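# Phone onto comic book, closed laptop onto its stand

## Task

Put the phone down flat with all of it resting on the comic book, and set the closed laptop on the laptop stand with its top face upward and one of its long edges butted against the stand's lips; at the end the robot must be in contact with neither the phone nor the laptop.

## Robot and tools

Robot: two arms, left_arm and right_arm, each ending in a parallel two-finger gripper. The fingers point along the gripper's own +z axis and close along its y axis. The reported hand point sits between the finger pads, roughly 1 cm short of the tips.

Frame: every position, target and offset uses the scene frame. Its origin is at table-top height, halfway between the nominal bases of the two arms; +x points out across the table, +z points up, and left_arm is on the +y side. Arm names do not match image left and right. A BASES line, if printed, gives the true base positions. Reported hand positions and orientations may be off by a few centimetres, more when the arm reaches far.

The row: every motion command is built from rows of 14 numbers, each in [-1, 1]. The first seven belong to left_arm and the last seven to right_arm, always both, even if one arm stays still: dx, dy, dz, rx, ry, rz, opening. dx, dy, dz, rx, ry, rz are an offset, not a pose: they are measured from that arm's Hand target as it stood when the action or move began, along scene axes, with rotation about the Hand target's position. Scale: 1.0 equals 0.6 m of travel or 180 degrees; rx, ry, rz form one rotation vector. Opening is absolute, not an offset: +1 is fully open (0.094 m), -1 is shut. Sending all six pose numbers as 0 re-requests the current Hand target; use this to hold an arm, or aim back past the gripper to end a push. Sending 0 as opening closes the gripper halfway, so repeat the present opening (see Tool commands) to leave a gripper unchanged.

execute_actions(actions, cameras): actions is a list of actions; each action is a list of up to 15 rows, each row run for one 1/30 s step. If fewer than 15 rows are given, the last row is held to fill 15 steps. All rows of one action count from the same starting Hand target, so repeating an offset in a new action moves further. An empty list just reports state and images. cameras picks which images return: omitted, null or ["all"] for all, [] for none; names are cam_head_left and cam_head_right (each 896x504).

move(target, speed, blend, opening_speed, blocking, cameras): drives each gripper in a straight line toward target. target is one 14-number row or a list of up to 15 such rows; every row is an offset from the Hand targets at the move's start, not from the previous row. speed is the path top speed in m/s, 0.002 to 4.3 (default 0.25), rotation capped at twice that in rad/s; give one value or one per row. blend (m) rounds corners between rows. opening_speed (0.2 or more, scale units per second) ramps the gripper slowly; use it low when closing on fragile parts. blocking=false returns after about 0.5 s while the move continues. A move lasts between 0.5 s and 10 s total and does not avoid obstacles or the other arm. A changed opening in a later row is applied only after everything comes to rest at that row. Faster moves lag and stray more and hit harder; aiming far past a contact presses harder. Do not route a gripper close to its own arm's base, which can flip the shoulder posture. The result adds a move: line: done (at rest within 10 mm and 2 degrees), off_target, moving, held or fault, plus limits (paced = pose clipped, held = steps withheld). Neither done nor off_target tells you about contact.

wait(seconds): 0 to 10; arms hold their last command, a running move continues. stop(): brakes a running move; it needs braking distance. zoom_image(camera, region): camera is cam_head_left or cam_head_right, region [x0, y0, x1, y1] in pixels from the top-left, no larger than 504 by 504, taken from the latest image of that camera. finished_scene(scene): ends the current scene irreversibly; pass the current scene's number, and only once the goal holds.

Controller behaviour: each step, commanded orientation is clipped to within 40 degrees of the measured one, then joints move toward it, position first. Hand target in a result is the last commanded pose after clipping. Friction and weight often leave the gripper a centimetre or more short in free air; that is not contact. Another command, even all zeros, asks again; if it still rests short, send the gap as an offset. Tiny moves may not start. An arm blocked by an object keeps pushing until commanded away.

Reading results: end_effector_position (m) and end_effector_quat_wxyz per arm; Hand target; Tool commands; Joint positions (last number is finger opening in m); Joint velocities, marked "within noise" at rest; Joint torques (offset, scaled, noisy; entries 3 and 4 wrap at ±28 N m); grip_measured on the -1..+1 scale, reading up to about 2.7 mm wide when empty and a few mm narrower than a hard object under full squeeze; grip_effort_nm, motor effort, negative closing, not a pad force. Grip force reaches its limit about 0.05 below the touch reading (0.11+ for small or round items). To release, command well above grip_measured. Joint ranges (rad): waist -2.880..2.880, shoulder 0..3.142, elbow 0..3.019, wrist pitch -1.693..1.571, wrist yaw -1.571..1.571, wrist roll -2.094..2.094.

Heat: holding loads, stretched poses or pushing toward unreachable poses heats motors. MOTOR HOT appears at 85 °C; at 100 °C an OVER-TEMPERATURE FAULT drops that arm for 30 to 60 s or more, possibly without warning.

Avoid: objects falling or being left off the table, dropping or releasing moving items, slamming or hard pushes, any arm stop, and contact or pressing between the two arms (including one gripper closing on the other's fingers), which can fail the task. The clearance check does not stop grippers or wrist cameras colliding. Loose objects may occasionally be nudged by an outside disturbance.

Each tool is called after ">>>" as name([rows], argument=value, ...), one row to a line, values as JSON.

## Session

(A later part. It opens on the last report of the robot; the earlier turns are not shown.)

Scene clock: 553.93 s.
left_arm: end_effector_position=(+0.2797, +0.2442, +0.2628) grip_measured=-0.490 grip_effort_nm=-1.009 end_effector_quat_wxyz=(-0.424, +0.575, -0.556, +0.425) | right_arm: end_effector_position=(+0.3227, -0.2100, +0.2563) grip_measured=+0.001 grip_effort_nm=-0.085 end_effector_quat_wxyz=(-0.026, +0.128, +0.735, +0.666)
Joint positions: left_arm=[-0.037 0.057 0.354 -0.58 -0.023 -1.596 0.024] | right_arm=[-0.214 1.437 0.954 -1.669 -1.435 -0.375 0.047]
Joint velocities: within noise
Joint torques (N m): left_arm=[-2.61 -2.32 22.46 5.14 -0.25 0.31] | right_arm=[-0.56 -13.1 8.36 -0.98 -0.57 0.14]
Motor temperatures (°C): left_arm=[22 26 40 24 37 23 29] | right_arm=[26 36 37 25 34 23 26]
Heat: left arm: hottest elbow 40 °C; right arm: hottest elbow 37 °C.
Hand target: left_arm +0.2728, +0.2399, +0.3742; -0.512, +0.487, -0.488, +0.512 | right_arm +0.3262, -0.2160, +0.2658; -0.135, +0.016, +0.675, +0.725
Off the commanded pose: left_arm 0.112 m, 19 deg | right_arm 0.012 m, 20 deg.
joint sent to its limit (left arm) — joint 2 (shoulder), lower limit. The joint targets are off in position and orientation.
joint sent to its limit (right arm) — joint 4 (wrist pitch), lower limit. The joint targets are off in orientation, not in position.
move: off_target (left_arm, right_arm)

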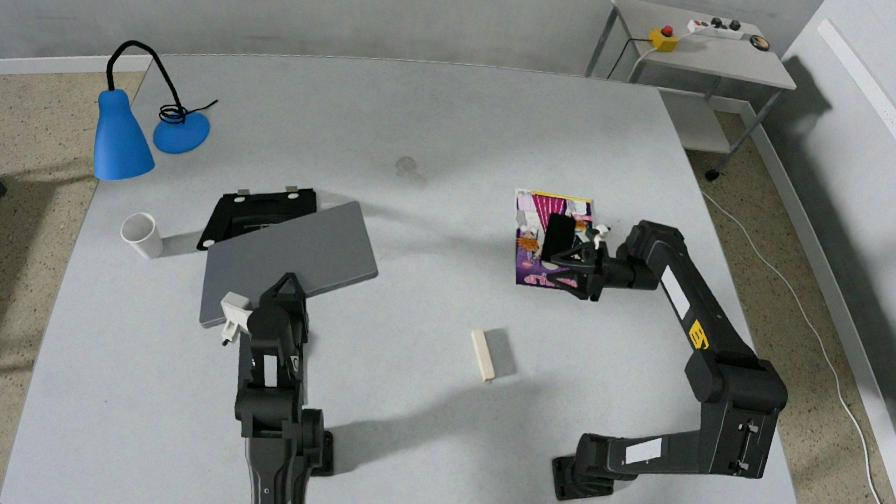

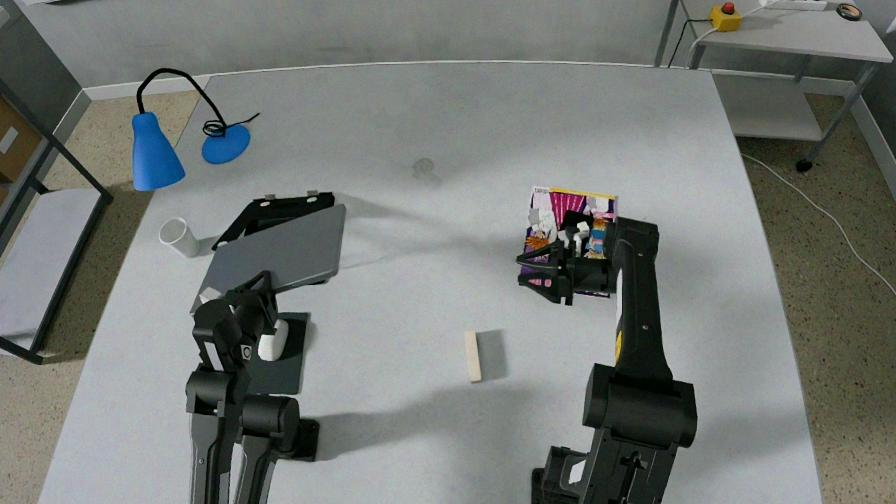

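>>> move([
  [0.06,0.14,0.02,0,0,-0.08,-1,0,-0.1,-0.1,0,0,0,0.0],
  [0.18,0.14,0.0,0,0,-0.08,-1,0,-0.1,-0.1,0,0,0,0.0],
], speed=0.1)

>>> zoom_image(camera="cam_head_left", region=[150, 150, 400, 350])

Scene clock: 561.83 s.
left_arm: end_effector_position=(+0.3589, +0.3204, +0.2596) grip_measured=-0.490 grip_effort_nm=-1.009 end_effector_quat_wxyz=(-0.341, +0.538, -0.533, +0.557) | right_arm: end_effector_position=(+0.3272, -0.2715, +0.2139) grip_measured=+0.001 grip_effort_nm=-0.081 end_effector_quat_wxyz=(+0.016, +0.135, +0.768, +0.626)
Joint positions: left_arm=[0.596 0.658 0.354 0.079 0.844 -1.643 0.024] | right_arm=[-0.378 1.515 0.954 -1.669 -1.295 -0.53 0.047]
Joint velocities: within noise
Joint torques (N m): left_arm=[-3.19 -6.71 23.24 6.02 0.55 0.31] | right_arm=[-0.44 -10.87 6.12 -1.14 -0.4 0.01]
Motor temperatures (°C): left_arm=[22 26 44 24 35 23 29] | right_arm=[26 36 37 25 33 23 26]
Heat: left arm: hottest elbow 44 °C; right arm: hottest elbow 37 °C.
Hand target: left_arm +0.3808, +0.3240, +0.3742; -0.444, +0.423, -0.545, +0.572 | right_arm +0.3262, -0.2760, +0.2058; -0.135, +0.016, +0.675, +0.725
Off the commanded pose: left_arm 0.117 m, 18 deg | right_arm 0.009 m, 27 deg.
joint sent to its limit (right arm) — joint 4 (wrist pitch), lower limit. The joint targets are off in orientation, not in position.
move: off_target (left_arm, right_arm)

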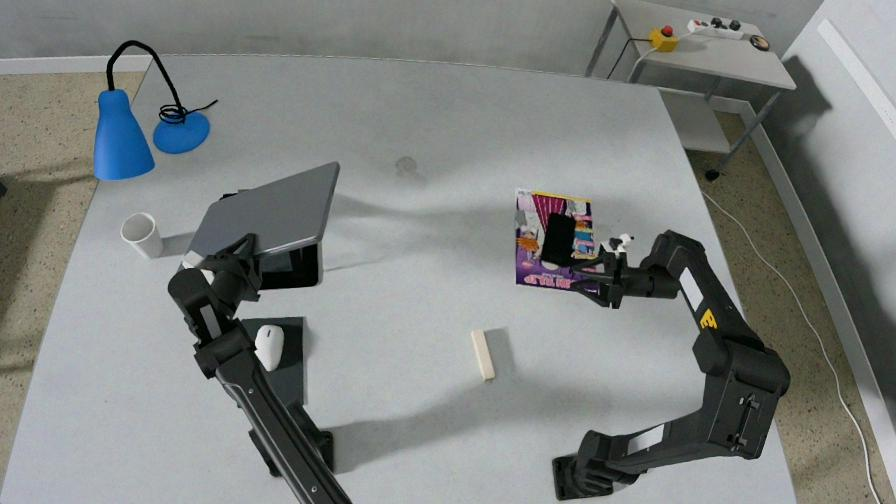

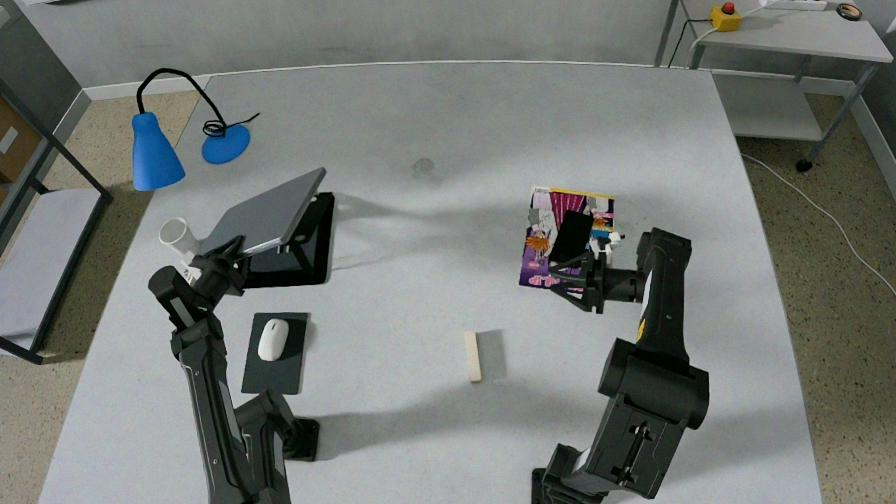

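Scaled by 2.016.

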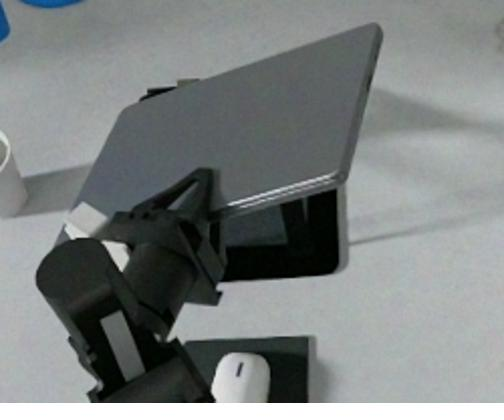

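>>> move([
  [0.0,0.0,0.02,0.08,0,0.0,-1,0,0.1,0.1,0,0,0,0.0],
], speed=0.1)

>>> zoom_image(camera="cam_head_left", region=[150, 150, 400, 350])

Scene clock: 569.77 s.
left_arm: end_effector_position=(+0.3516, +0.3151, +0.2382) grip_measured=-0.490 grip_effort_nm=-1.009 end_effector_quat_wxyz=(+0.376, -0.488, +0.613, -0.494) | right_arm: end_effector_position=(+0.3253, -0.2191, +0.2556) grip_measured=+0.001 grip_effort_nm=-0.081 end_effector_quat_wxyz=(-0.019, +0.138, +0.733, +0.665)
Joint positions: left_arm=[0.594 0.642 0.354 -0.062 0.84 -1.328 0.024] | right_arm=[-0.239 1.439 0.954 -1.669 -1.434 -0.374 0.047]
Joint velocities: within noise
Joint torques (N m): left_arm=[-2.14 -8.12 -27.17 4.22 1.06 0.29] | right_arm=[1.32 -13.22 8.38 -0.99 -0.57 0.14]
Motor temperatures (°C): left_arm=[22 26 49 24 33 24 29] | right_arm=[26 36 36 25 32 23 26]
Heat: left arm: hottest elbow 49 °C; right arm: hottest shoulder 36 °C.
Hand target: left_arm +0.3809, +0.3240, +0.3862; +0.493, -0.364, +0.613, -0.499 | right_arm +0.3262, -0.2160, +0.2659; -0.135, +0.016, +0.675, +0.725
Off the commanded pose: left_arm 0.151 m, 20 deg | right_arm 0.011 m, 22 deg.
joint sent to its limit (right arm) — joint 4 (wrist pitch), lower limit. The joint targets are off in orientation, not in position.
move: off_target (left_arm, right_arm)

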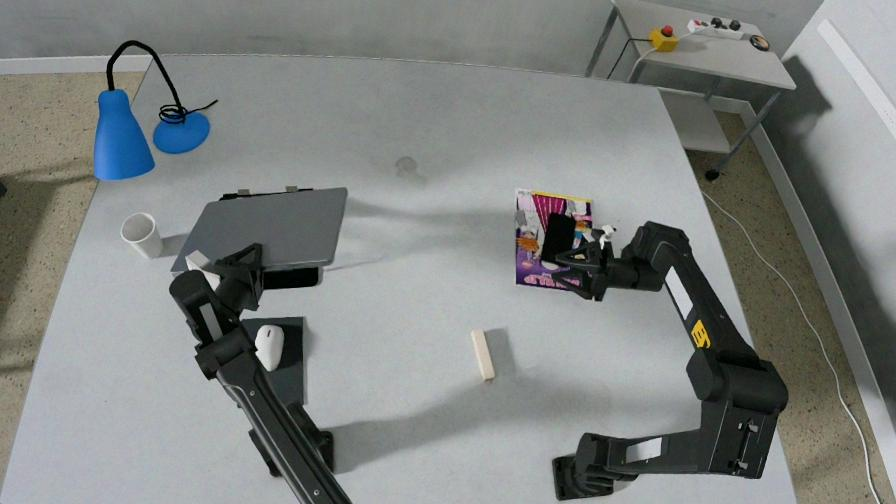

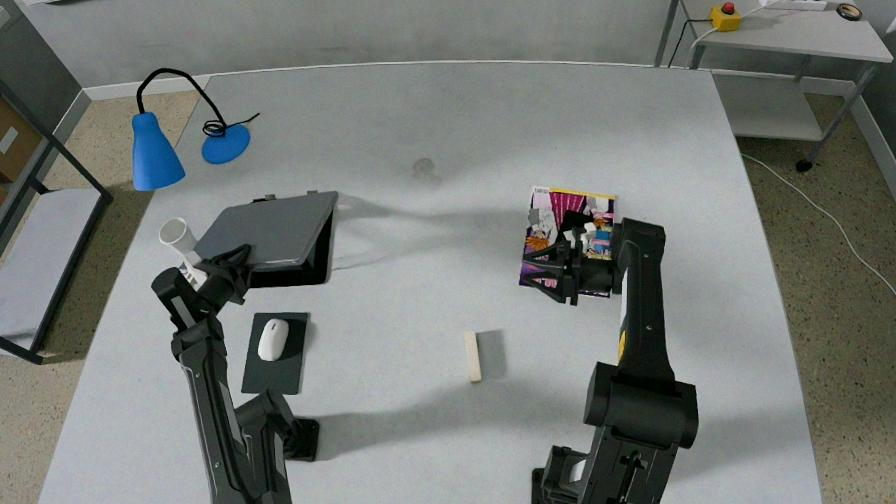

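Scaled by 2.016.

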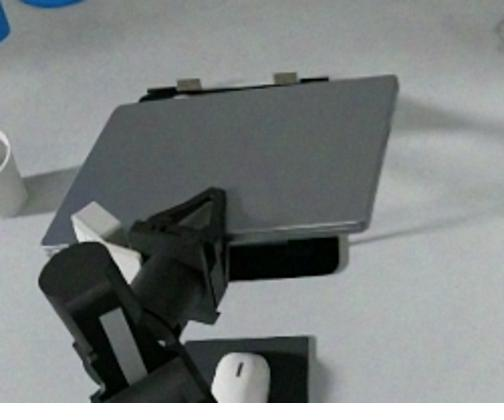

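>>> move([
  [0.05,0.08,-0.03,0,0.03,-0.025,-1,0,0.0,0.1,0,0,0,0.0],
  [0.09,0.08,-0.1,0,0.06,-0.025,-1,0,0.0,0.1,0,0,0,0.0],
], speed=0.1)

>>> zoom_image(camera="cam_head_left", region=[150, 150, 400, 350])

>>> zoom_image(camera="cam_head_right", region=[150, 150, 400, 350])

Scene clock: 578.17 s.
left_arm: end_effector_position=(+0.3838, +0.3483, +0.1995) grip_measured=-0.490 grip_effort_nm=-1.009 end_effector_quat_wxyz=(+0.303, -0.494, +0.659, -0.479) | right_arm: end_effector_position=(+0.3189, -0.2164, +0.3044) grip_measured=+0.001 grip_effort_nm=-0.081 end_effector_quat_wxyz=(-0.019, +0.164, +0.713, +0.681)
Joint positions: left_arm=[0.648 0.963 0.488 -0.172 0.937 -1.103 0.024] | right_arm=[-0.239 1.326 0.975 -1.669 -1.492 -0.196 0.047]
Joint velocities: within noise
Joint torques (N m): left_arm=[-2.37 -10.11 27.37 3.3 1.74 0.25] | right_arm=[1.08 -11.93 11.51 -0.83 -0.62 0.14]
Motor temperatures (°C): left_arm=[22 26 55 24 33 24 29] | right_arm=[26 35 37 25 32 23 26]
Heat: left arm: hottest elbow 55 °C; right arm: hottest elbow 37 °C.
Hand target: left_arm +0.4349, +0.3719, +0.3261; +0.413, -0.385, +0.670, -0.482 | right_arm +0.3262, -0.2160, +0.3258; -0.135, +0.016, +0.675, +0.725
Off the commanded pose: left_arm 0.139 m, 18 deg | right_arm 0.023 m, 23 deg.
joint sent to its limit (right arm) — joint 4 (wrist pitch), lower limit. The joint targets are off in orientation, not in position.
move: off_target (left_arm, right_arm)

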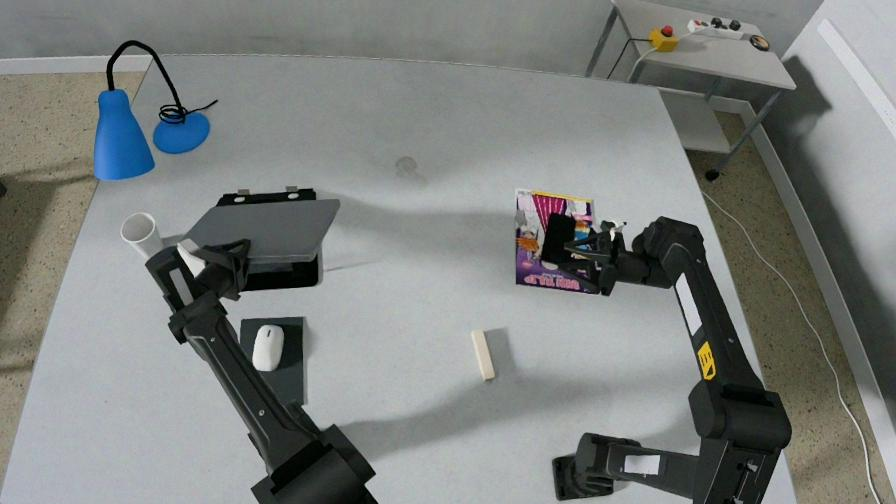

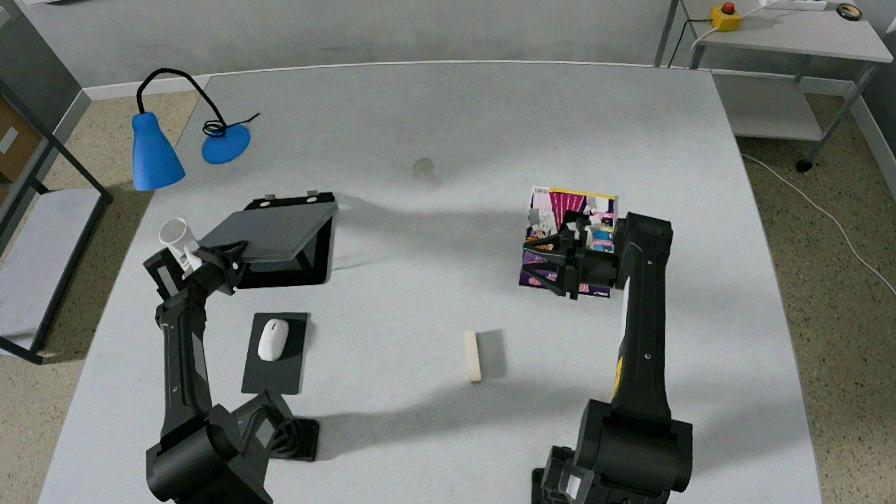

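Scaled by 2.016.

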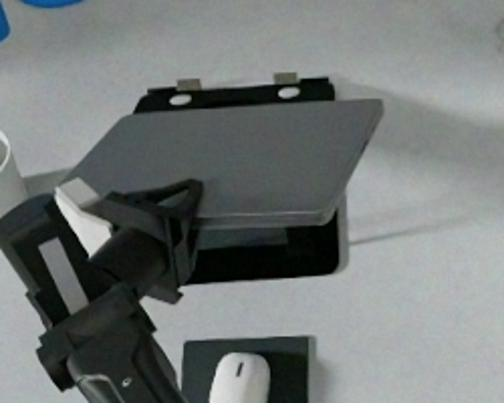

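Scaled by 2.016.

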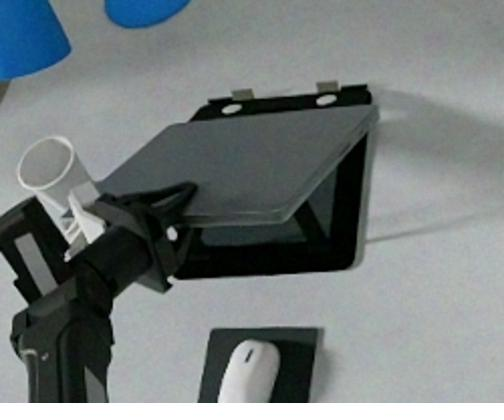

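>>> move([
  [0.08,0.035,0.0,0,0.0,-0.0,-1,0,0.0,0.0,0,0,0,0.0],
  [0.08,0.035,-0.06,0.0,0.01,-0.0,-1,0,0.0,0.0,0,0,0,0.0],
], speed=0.08)

>>> zoom_image(camera="cam_head_left", region=[150, 150, 400, 350])

>>> zoom_image(camera="cam_head_right", region=[150, 150, 400, 350])

Scene clock: 584.73 s.
left_arm: end_effector_position=(+0.4268, +0.3694, +0.1766) grip_measured=-0.491 grip_effort_nm=-1.009 end_effector_quat_wxyz=(+0.288, -0.502, +0.669, -0.467) | right_arm: end_effector_position=(+0.3189, -0.2164, +0.3046) grip_measured=+0.001 grip_effort_nm=-0.081 end_effector_quat_wxyz=(-0.019, +0.165, +0.713, +0.682)
Joint positions: left_arm=[0.61 1.169 0.576 -0.095 0.892 -1.093 0.024] | right_arm=[-0.239 1.326 0.975 -1.669 -1.493 -0.196 0.047]
Joint velocities: within noise
Joint torques (N m): left_arm=[-2.67 -12.92 23.94 4.82 1.68 0.29] | right_arm=[1.03 -11.87 11.48 -0.81 -0.59 0.15]
Motor temperatures (°C): left_arm=[22 26 58 24 34 24 29] | right_arm=[26 35 38 25 32 23 26]
Heat: left arm: hottest elbow 58 °C; right arm: hottest elbow 38 °C.
Hand target: left_arm +0.4828, +0.3930, +0.2902; +0.403, -0.392, +0.677, -0.476 | right_arm +0.3262, -0.2160, +0.3259; -0.135, +0.016, +0.675, +0.725
Off the commanded pose: left_arm 0.129 m, 18 deg | right_arm 0.022 m, 23 deg.
joint sent to its limit (right arm) — joint 4 (wrist pitch), lower limit. The joint targets are off in orientation, not in position.
move: off_target (left_arm, right_arm)

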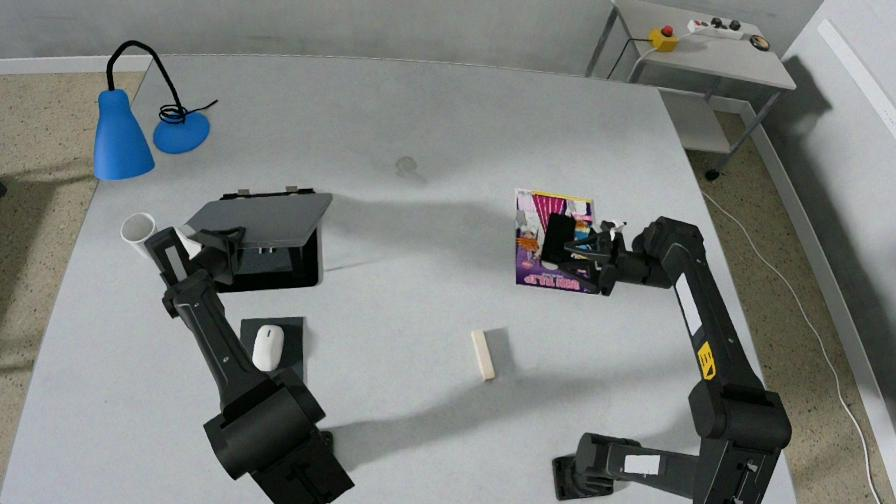

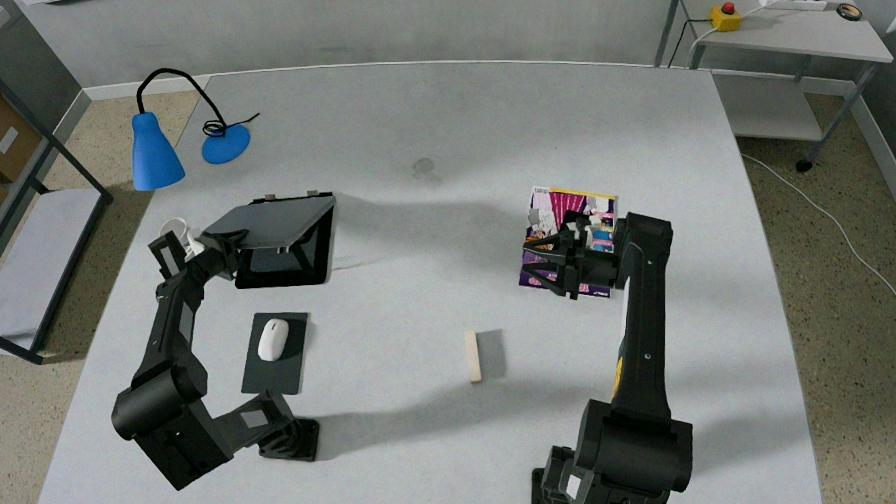

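Scaled by 2.016.

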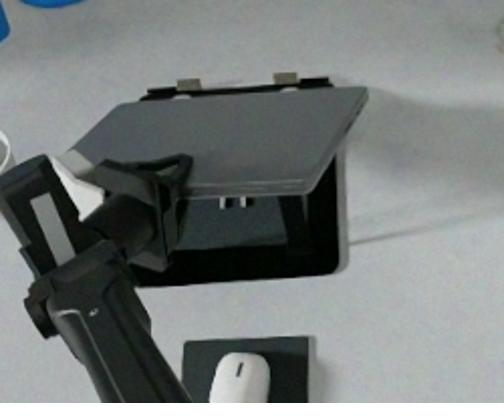

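Scaled by 2.016.

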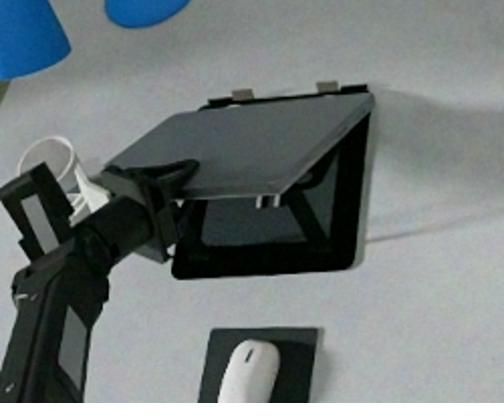

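>>> move([
  [0.015,0.0,-0.1,0.0,0.0,-0.0,-1,0,0.0,0.0,0,0,0,0.0],
], speed=0.08)

>>> zoom_image(camera="cam_head_left", region=[150, 150, 400, 350])

>>> zoom_image(camera="cam_head_right", region=[150, 150, 400, 350])

Scene clock: 588.67 s.
left_arm: end_effector_position=(+0.4546, +0.3806, +0.1623) grip_measured=-0.492 grip_effort_nm=-1.009 end_effector_quat_wxyz=(+0.331, -0.465, +0.675, -0.468) | right_arm: end_effector_position=(+0.3189, -0.2164, +0.3046) grip_measured=+0.001 grip_effort_nm=-0.081 end_effector_quat_wxyz=(-0.019, +0.165, +0.713, +0.682)
Joint positions: left_arm=[0.59 1.297 0.576 0.147 0.887 -1.093 0.024] | right_arm=[-0.239 1.326 0.975 -1.669 -1.493 -0.196 0.047]
Joint velocities: within noise
Joint torques (N m): left_arm=[-2.32 -11.81 17.77 4.25 1.21 0.11] | right_arm=[1.08 -11.87 11.48 -0.83 -0.6 0.15]
Motor temperatures (°C): left_arm=[22 26 57 24 34 24 29] | right_arm=[26 35 39 25 32 23 26]
Heat: left arm: hottest elbow 57 °C; right arm: hottest elbow 39 °C.
Hand target: left_arm +0.4919, +0.3929, +0.2302; +0.403, -0.392, +0.677, -0.476 | right_arm +0.3262, -0.2160, +0.3258; -0.135, +0.016, +0.675, +0.725
Off the commanded pose: left_arm 0.078 m, 12 deg | right_arm 0.023 m, 23 deg.
joint sent to its limit (right arm) — joint 4 (wrist pitch), lower limit. The joint targets are off in orientation, not in position.
move: off_target (left_arm, right_arm)

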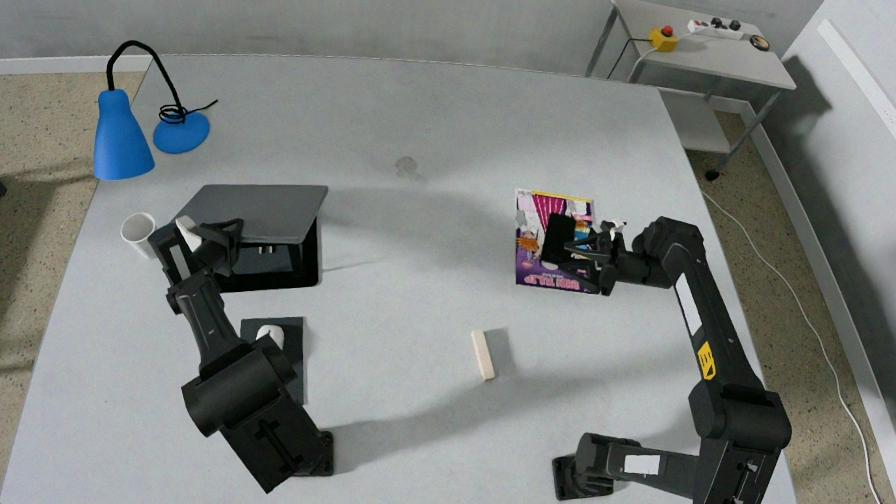

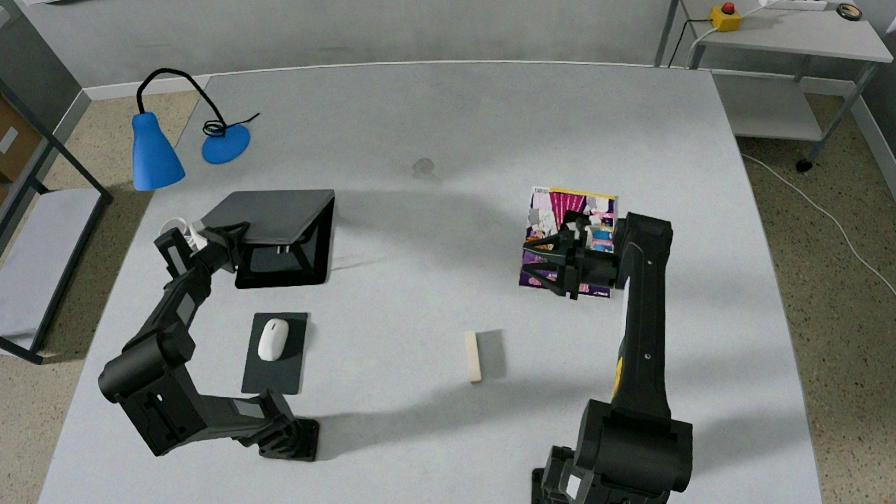

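Scaled by 2.016.

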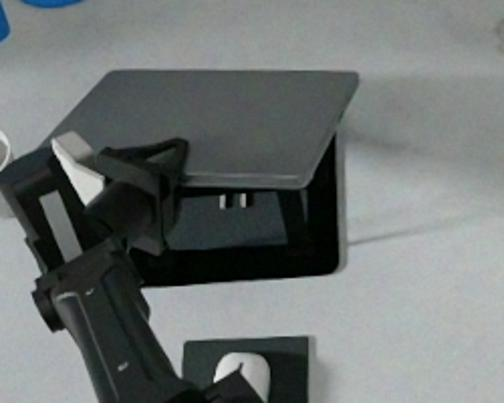

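Scaled by 2.016.

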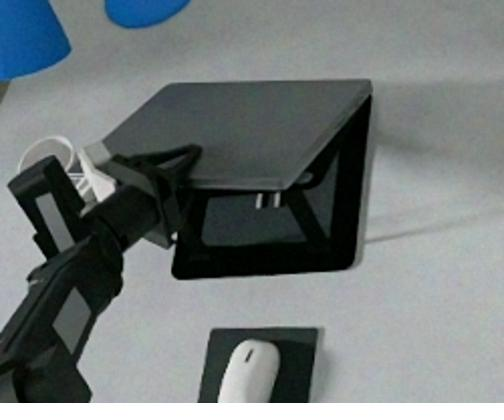

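>>> move([
  [0,0.0,0.05,0.0,0.0,-0.0,-1,0,0.0,0.0,0,0,0,0.0],
  [-0.12,-0.005,0.04,0.0,0.03,-0.0,-1,0,0.0,0.0,0,0,0,0.0],
  [-0.11,-0.005,-0.05,0.0,0.04,-0.0,-1,0,0.0,0.0,0,0,0,0.0],
], speed=0.08)

>>> zoom_image(camera="cam_head_left", region=[150, 150, 400, 350])

>>> zoom_image(camera="cam_head_right", region=[150, 150, 400, 350])

Scene clock: 595.30 s.
left_arm: end_effector_position=(+0.4140, +0.3802, +0.1670) grip_measured=-0.493 grip_effort_nm=-1.009 end_effector_quat_wxyz=(+0.309, -0.463, +0.699, -0.448) | right_arm: end_effector_position=(+0.3189, -0.2164, +0.3046) grip_measured=+0.001 grip_effort_nm=-0.081 end_effector_quat_wxyz=(-0.019, +0.165, +0.713, +0.682)
Joint positions: left_arm=[0.663 1.182 0.571 -0.14 0.932 -0.909 0.024] | right_arm=[-0.239 1.326 0.975 -1.669 -1.493 -0.196 0.047]
Joint velocities: within noise
Joint torques (N m): left_arm=[-0.38 -10.29 12 3.97 1.33 0.18] | right_arm=[1.03 -11.93 11.49 -0.84 -0.59 0.15]
Motor temperatures (°C): left_arm=[22 26 55 24 34 24 30] | right_arm=[26 35 40 25 31 23 25]
Heat: left arm: hottest elbow 55 °C; right arm: hottest elbow 40 °C.
Hand target: left_arm +0.4259, +0.3899, +0.2001; +0.360, -0.421, +0.701, -0.450 | right_arm +0.3262, -0.2160, +0.3258; -0.135, +0.016, +0.675, +0.725
Off the commanded pose: left_arm 0.037 m, 8 deg | right_arm 0.022 m, 23 deg.
joint sent to its limit (right arm) — joint 4 (wrist pitch), lower limit. The joint targets are off in orientation, not in position.
move: off_target (left_arm, right_arm)

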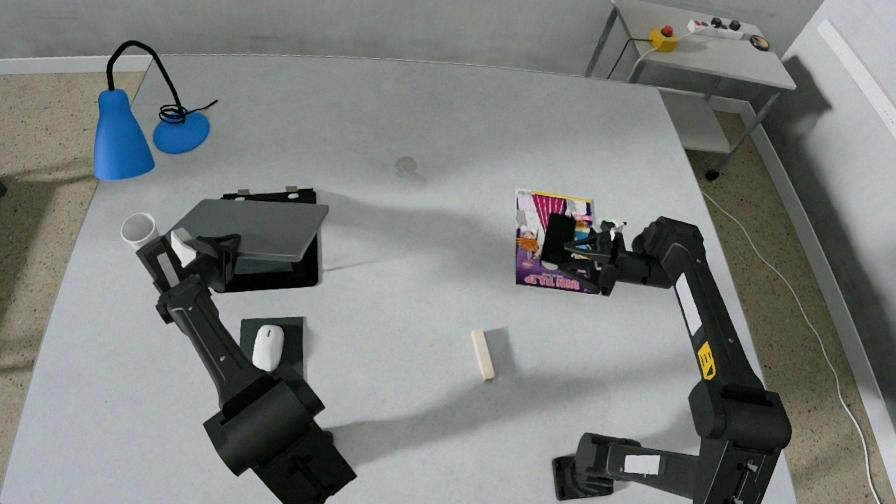

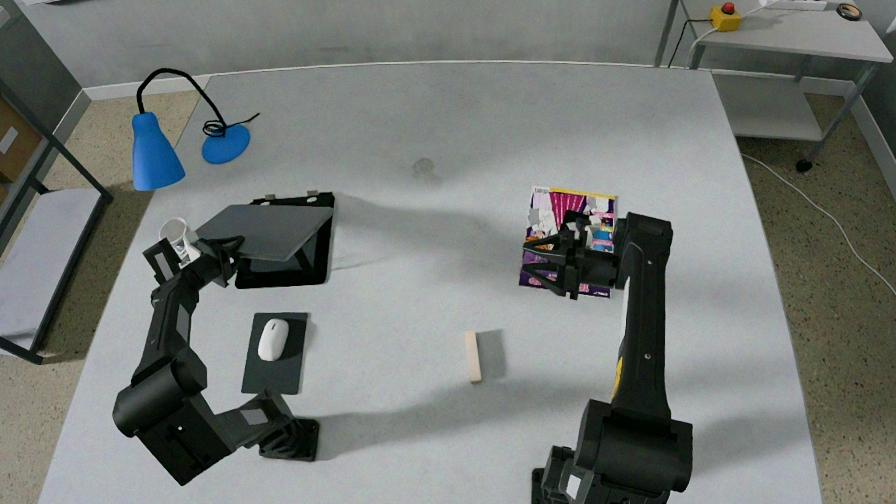

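Scaled by 2.016.

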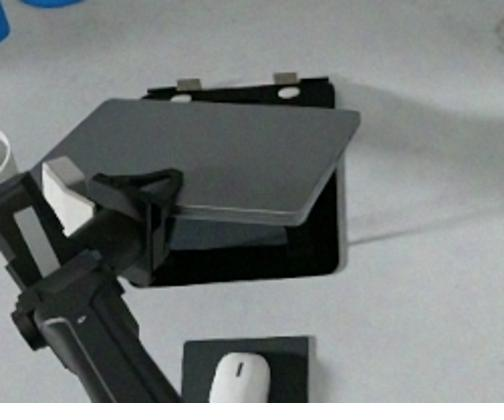

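Scaled by 2.016.

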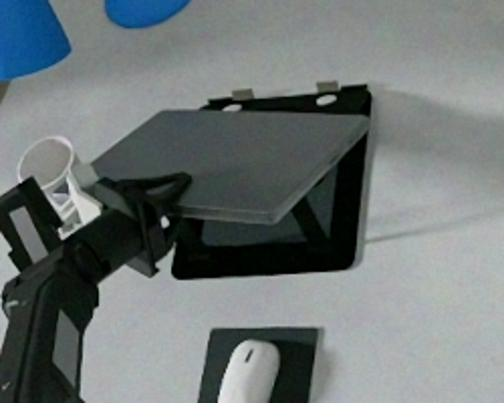

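>>> move([
  [0,0.0,0.04,0.0,0.0,0.0,-1,0,0.0,0.0,0,0,0,0.0],
  [0.015,0.0,0.04,0.0,0.01,0.045,-1,0,0.0,0.0,0,0,0,0.0],
  [0.02,0.0,-0.05,0.0,0.02,0.045,-1,0,0.0,0.0,0,0,0,0.0],
], speed=0.08)

>>> zoom_image(camera="cam_head_left", region=[150, 150, 400, 350])

>>> zoom_image(camera="cam_head_right", region=[150, 150, 400, 350])

Scene clock: 602.00 s.
left_arm: end_effector_position=(+0.4304, +0.3913, +0.1611) grip_measured=-0.495 grip_effort_nm=-1.009 end_effector_quat_wxyz=(+0.346, -0.509, +0.674, -0.409) | right_arm: end_effector_position=(+0.3189, -0.2164, +0.3046) grip_measured=+0.001 grip_effort_nm=-0.081 end_effector_quat_wxyz=(-0.019, +0.165, +0.713, +0.682)
Joint positions: left_arm=[0.608 1.186 0.542 0.019 0.754 -1.056 0.024] | right_arm=[-0.239 1.326 0.975 -1.669 -1.493 -0.196 0.047]
Joint velocities: within noise
Joint torques (N m): left_arm=[-2.49 -8.35 9.72 3.52 0.42 0.25] | right_arm=[1.03 -11.93 11.48 -0.79 -0.6 0.15]
Motor temperatures (°C): left_arm=[22 26 52 24 33 24 30] | right_arm=[26 35 41 25 31 23 25]
Heat: left arm: hottest elbow 52 °C; right arm: hottest elbow 41 °C.
Hand target: left_arm +0.4378, +0.3900, +0.1701; +0.368, -0.484, +0.680, -0.410 | right_arm +0.3262, -0.2160, +0.3258; -0.135, +0.016, +0.675, +0.725
Off the commanded pose: left_arm 0.012 m, 4 deg | right_arm 0.022 m, 23 deg.
joint sent to its limit (right arm) — joint 4 (wrist pitch), lower limit. The joint targets are off in orientation, not in position.
move: off_target (left_arm, right_arm)

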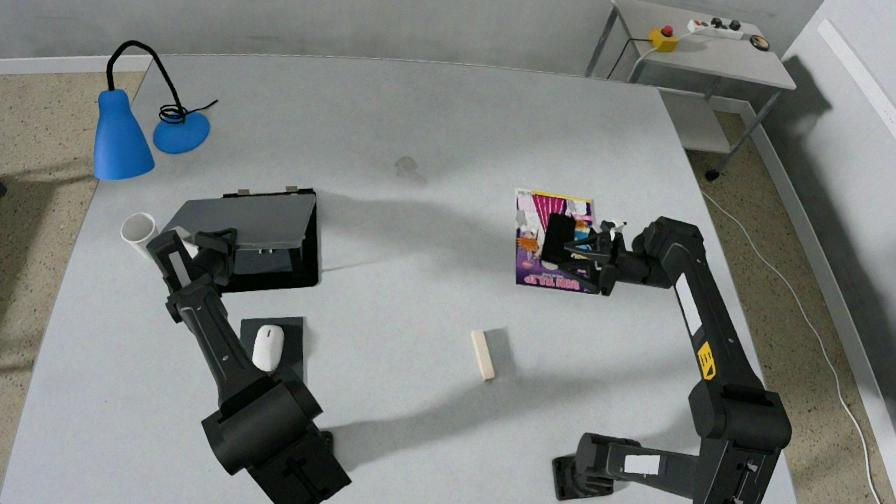

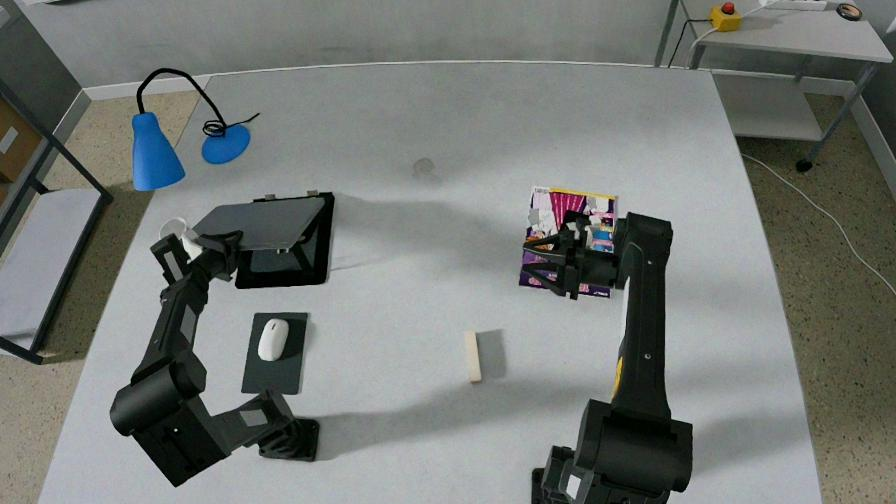

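Scaled by 2.016.

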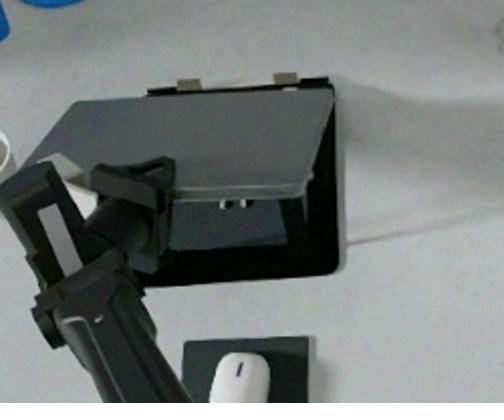

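Scaled by 2.016.

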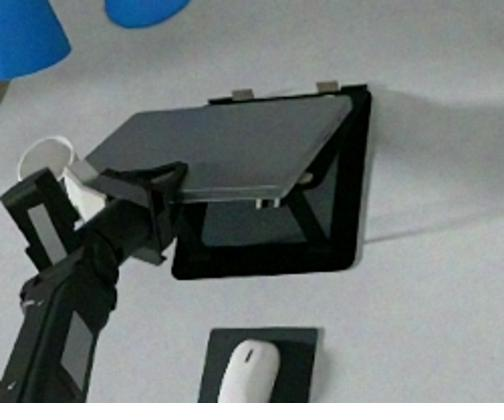

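>>> move([
  [0,0.0,0.05,0.0,0.0,0.0,-1,0,0.0,0.0,0,0,0,0.0],
  [-0.01,-0.065,0.05,0.0,0.0,0.0,-1,0,0.0,0.0,0,0,0,0.0],
  [-0.01,-0.065,-0.03,0.0,0.02,0.005,-1,0,0.0,0.0,0,0,0,0.0],
], speed=0.08)

>>> zoom_image(camera="cam_head_left", region=[150, 150, 400, 350])

>>> zoom_image(camera="cam_head_right", region=[150, 150, 400, 350])

Scene clock: 608.83 s.
left_arm: end_effector_position=(+0.4309, +0.3591, +0.1603) grip_measured=-0.495 grip_effort_nm=-1.004 end_effector_quat_wxyz=(+0.350, -0.514, +0.679, -0.391) | right_arm: end_effector_position=(+0.3189, -0.2164, +0.3046) grip_measured=+0.001 grip_effort_nm=-0.081 end_effector_quat_wxyz=(-0.019, +0.165, +0.713, +0.682)
Joint positions: left_arm=[0.502 1.116 0.497 0.028 0.632 -1.111 0.024] | right_arm=[-0.239 1.326 0.975 -1.669 -1.493 -0.195 0.047]
Joint velocities: within noise
Joint torques (N m): left_arm=[-2.55 -6.24 8.1 2.92 0.23 0.2] | right_arm=[1.03 -11.93 11.48 -0.81 -0.59 0.15]
Motor temperatures (°C): left_arm=[22 26 49 24 32 24 30] | right_arm=[26 35 42 25 31 23 25]
Heat: left arm: hottest elbow 49 °C; right arm: hottest elbow 42 °C.
Hand target: left_arm +0.4318, +0.3510, +0.1522; +0.350, -0.502, +0.687, -0.392 | right_arm +0.3262, -0.2160, +0.3258; -0.135, +0.016, +0.675, +0.725
Off the commanded pose: left_arm 0.012 m, 2 deg | right_arm 0.022 m, 23 deg.
joint sent to its limit (right arm) — joint 4 (wrist pitch), lower limit. The joint targets are off in orientation, not in position.
move: off_target (left_arm, right_arm)

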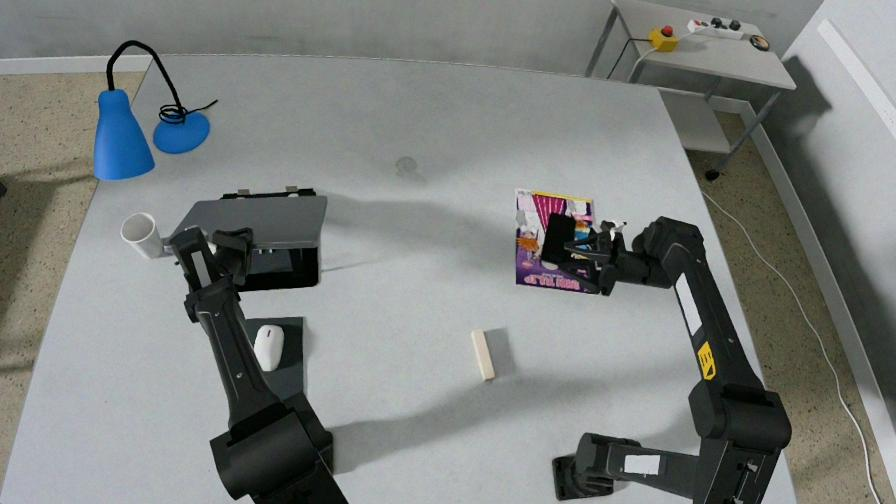

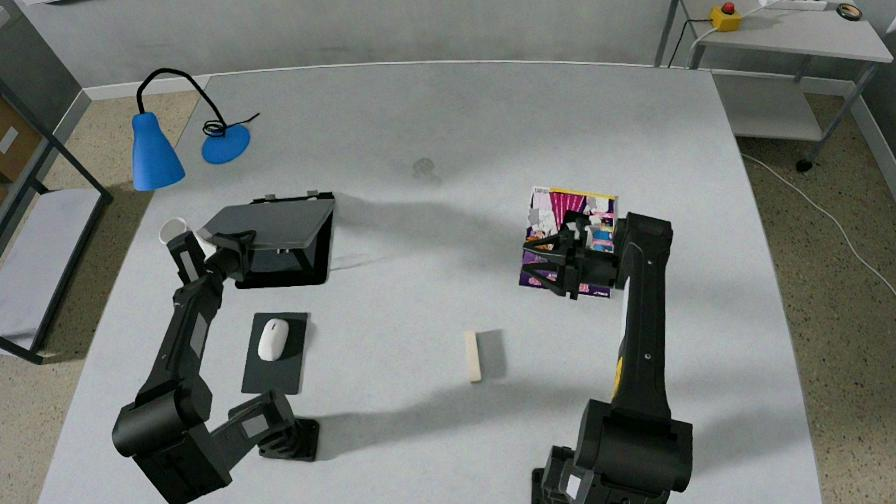

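Scaled by 2.016.

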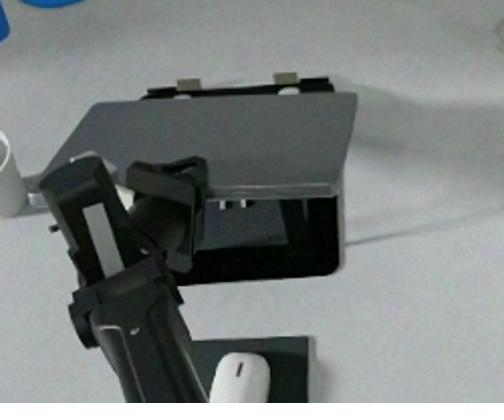

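Scaled by 2.016.

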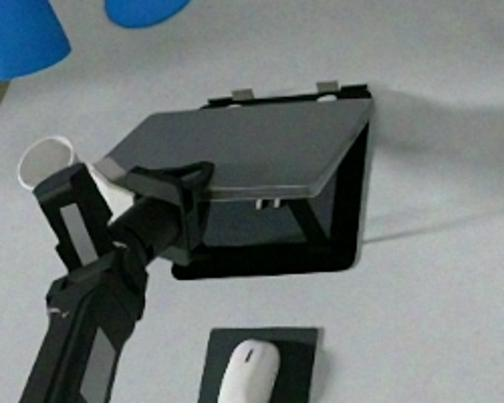

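>>> move([
  [0.03,-0.015,-0.02,0.0,0.0,0.01,-1,0,0.0,0.0,0,0,0,0.0],
], speed=0.05)

>>> zoom_image(camera="cam_head_left", region=[150, 150, 400, 350])

>>> zoom_image(camera="cam_head_right", region=[150, 150, 400, 350])

Scene clock: 614.33 s.
left_arm: end_effector_position=(+0.4496, +0.3558, +0.1567) grip_measured=-0.495 grip_effort_nm=-1.009 end_effector_quat_wxyz=(+0.365, -0.526, +0.663, -0.387) | right_arm: end_effector_position=(+0.3189, -0.2164, +0.3046) grip_measured=+0.001 grip_effort_nm=-0.081 end_effector_quat_wxyz=(-0.019, +0.165, +0.713, +0.682)
Joint positions: left_arm=[0.444 1.163 0.497 0.134 0.548 -1.186 0.024] | right_arm=[-0.239 1.326 0.975 -1.669 -1.493 -0.195 0.047]
Joint velocities: within noise
Joint torques (N m): left_arm=[-2.84 -5.48 7.57 2.71 0.23 0.34] | right_arm=[1.03 -11.93 11.49 -0.8 -0.6 0.15]
Motor temperatures (°C): left_arm=[22 26 48 24 32 24 30] | right_arm=[26 34 42 25 31 23 25]
Heat: left arm: hottest elbow 48 °C; right arm: hottest elbow 42 °C.
Hand target: left_arm +0.4498, +0.3420, +0.1400; +0.356, -0.512, +0.679, -0.386 | right_arm +0.3262, -0.2160, +0.3258; -0.135, +0.016, +0.675, +0.725
Off the commanded pose: left_arm 0.022 m, 3 deg | right_arm 0.022 m, 23 deg.
joint sent to its limit (right arm) — joint 4 (wrist pitch), lower limit. The joint targets are off in orientation, not in position.
move: off_target (left_arm, right_arm)

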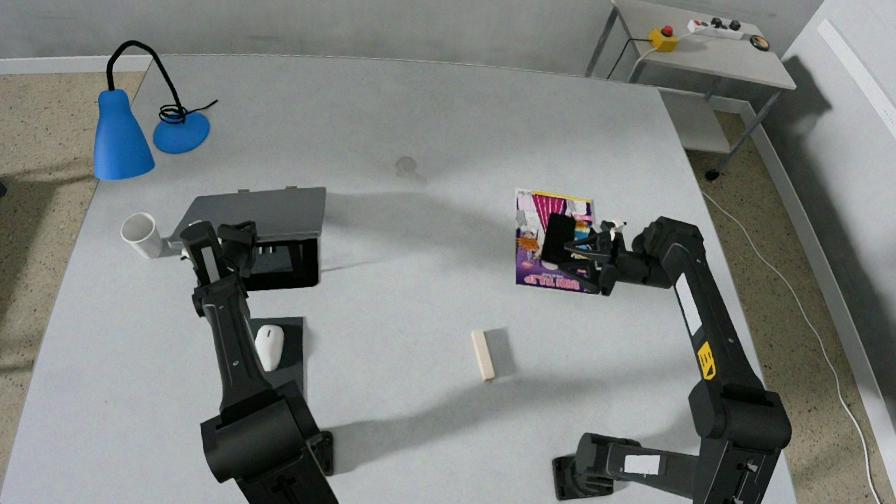

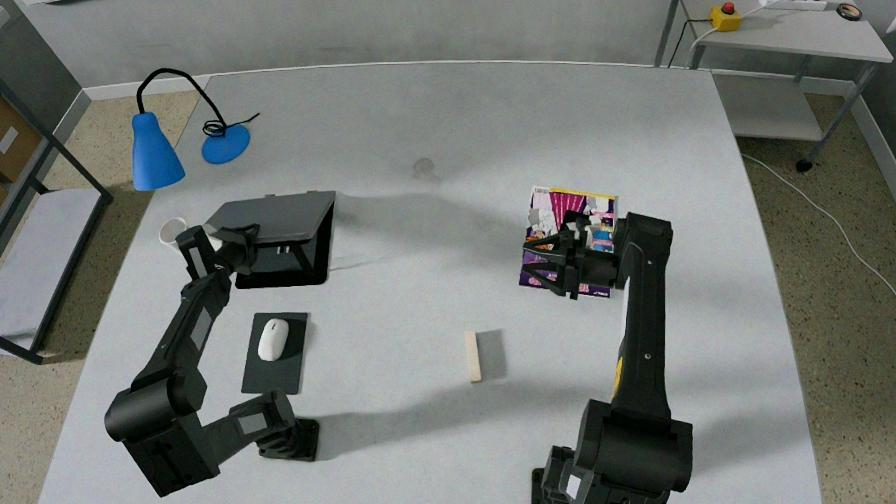

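Scaled by 2.016.

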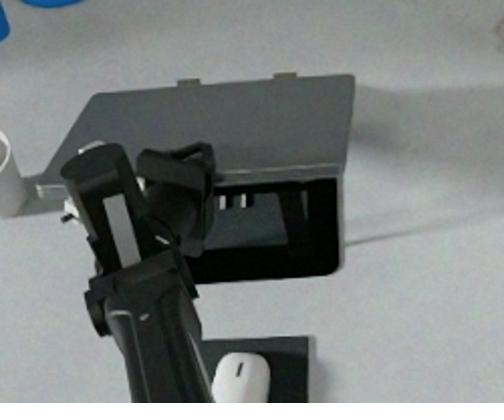

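Scaled by 2.016.

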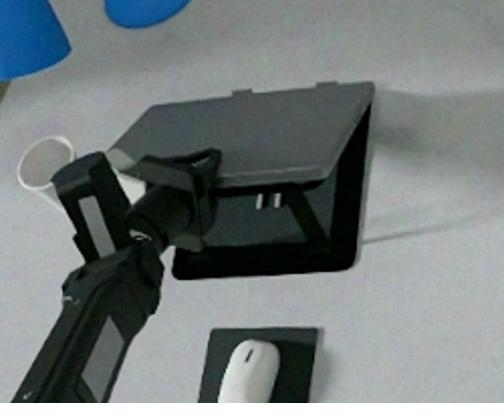

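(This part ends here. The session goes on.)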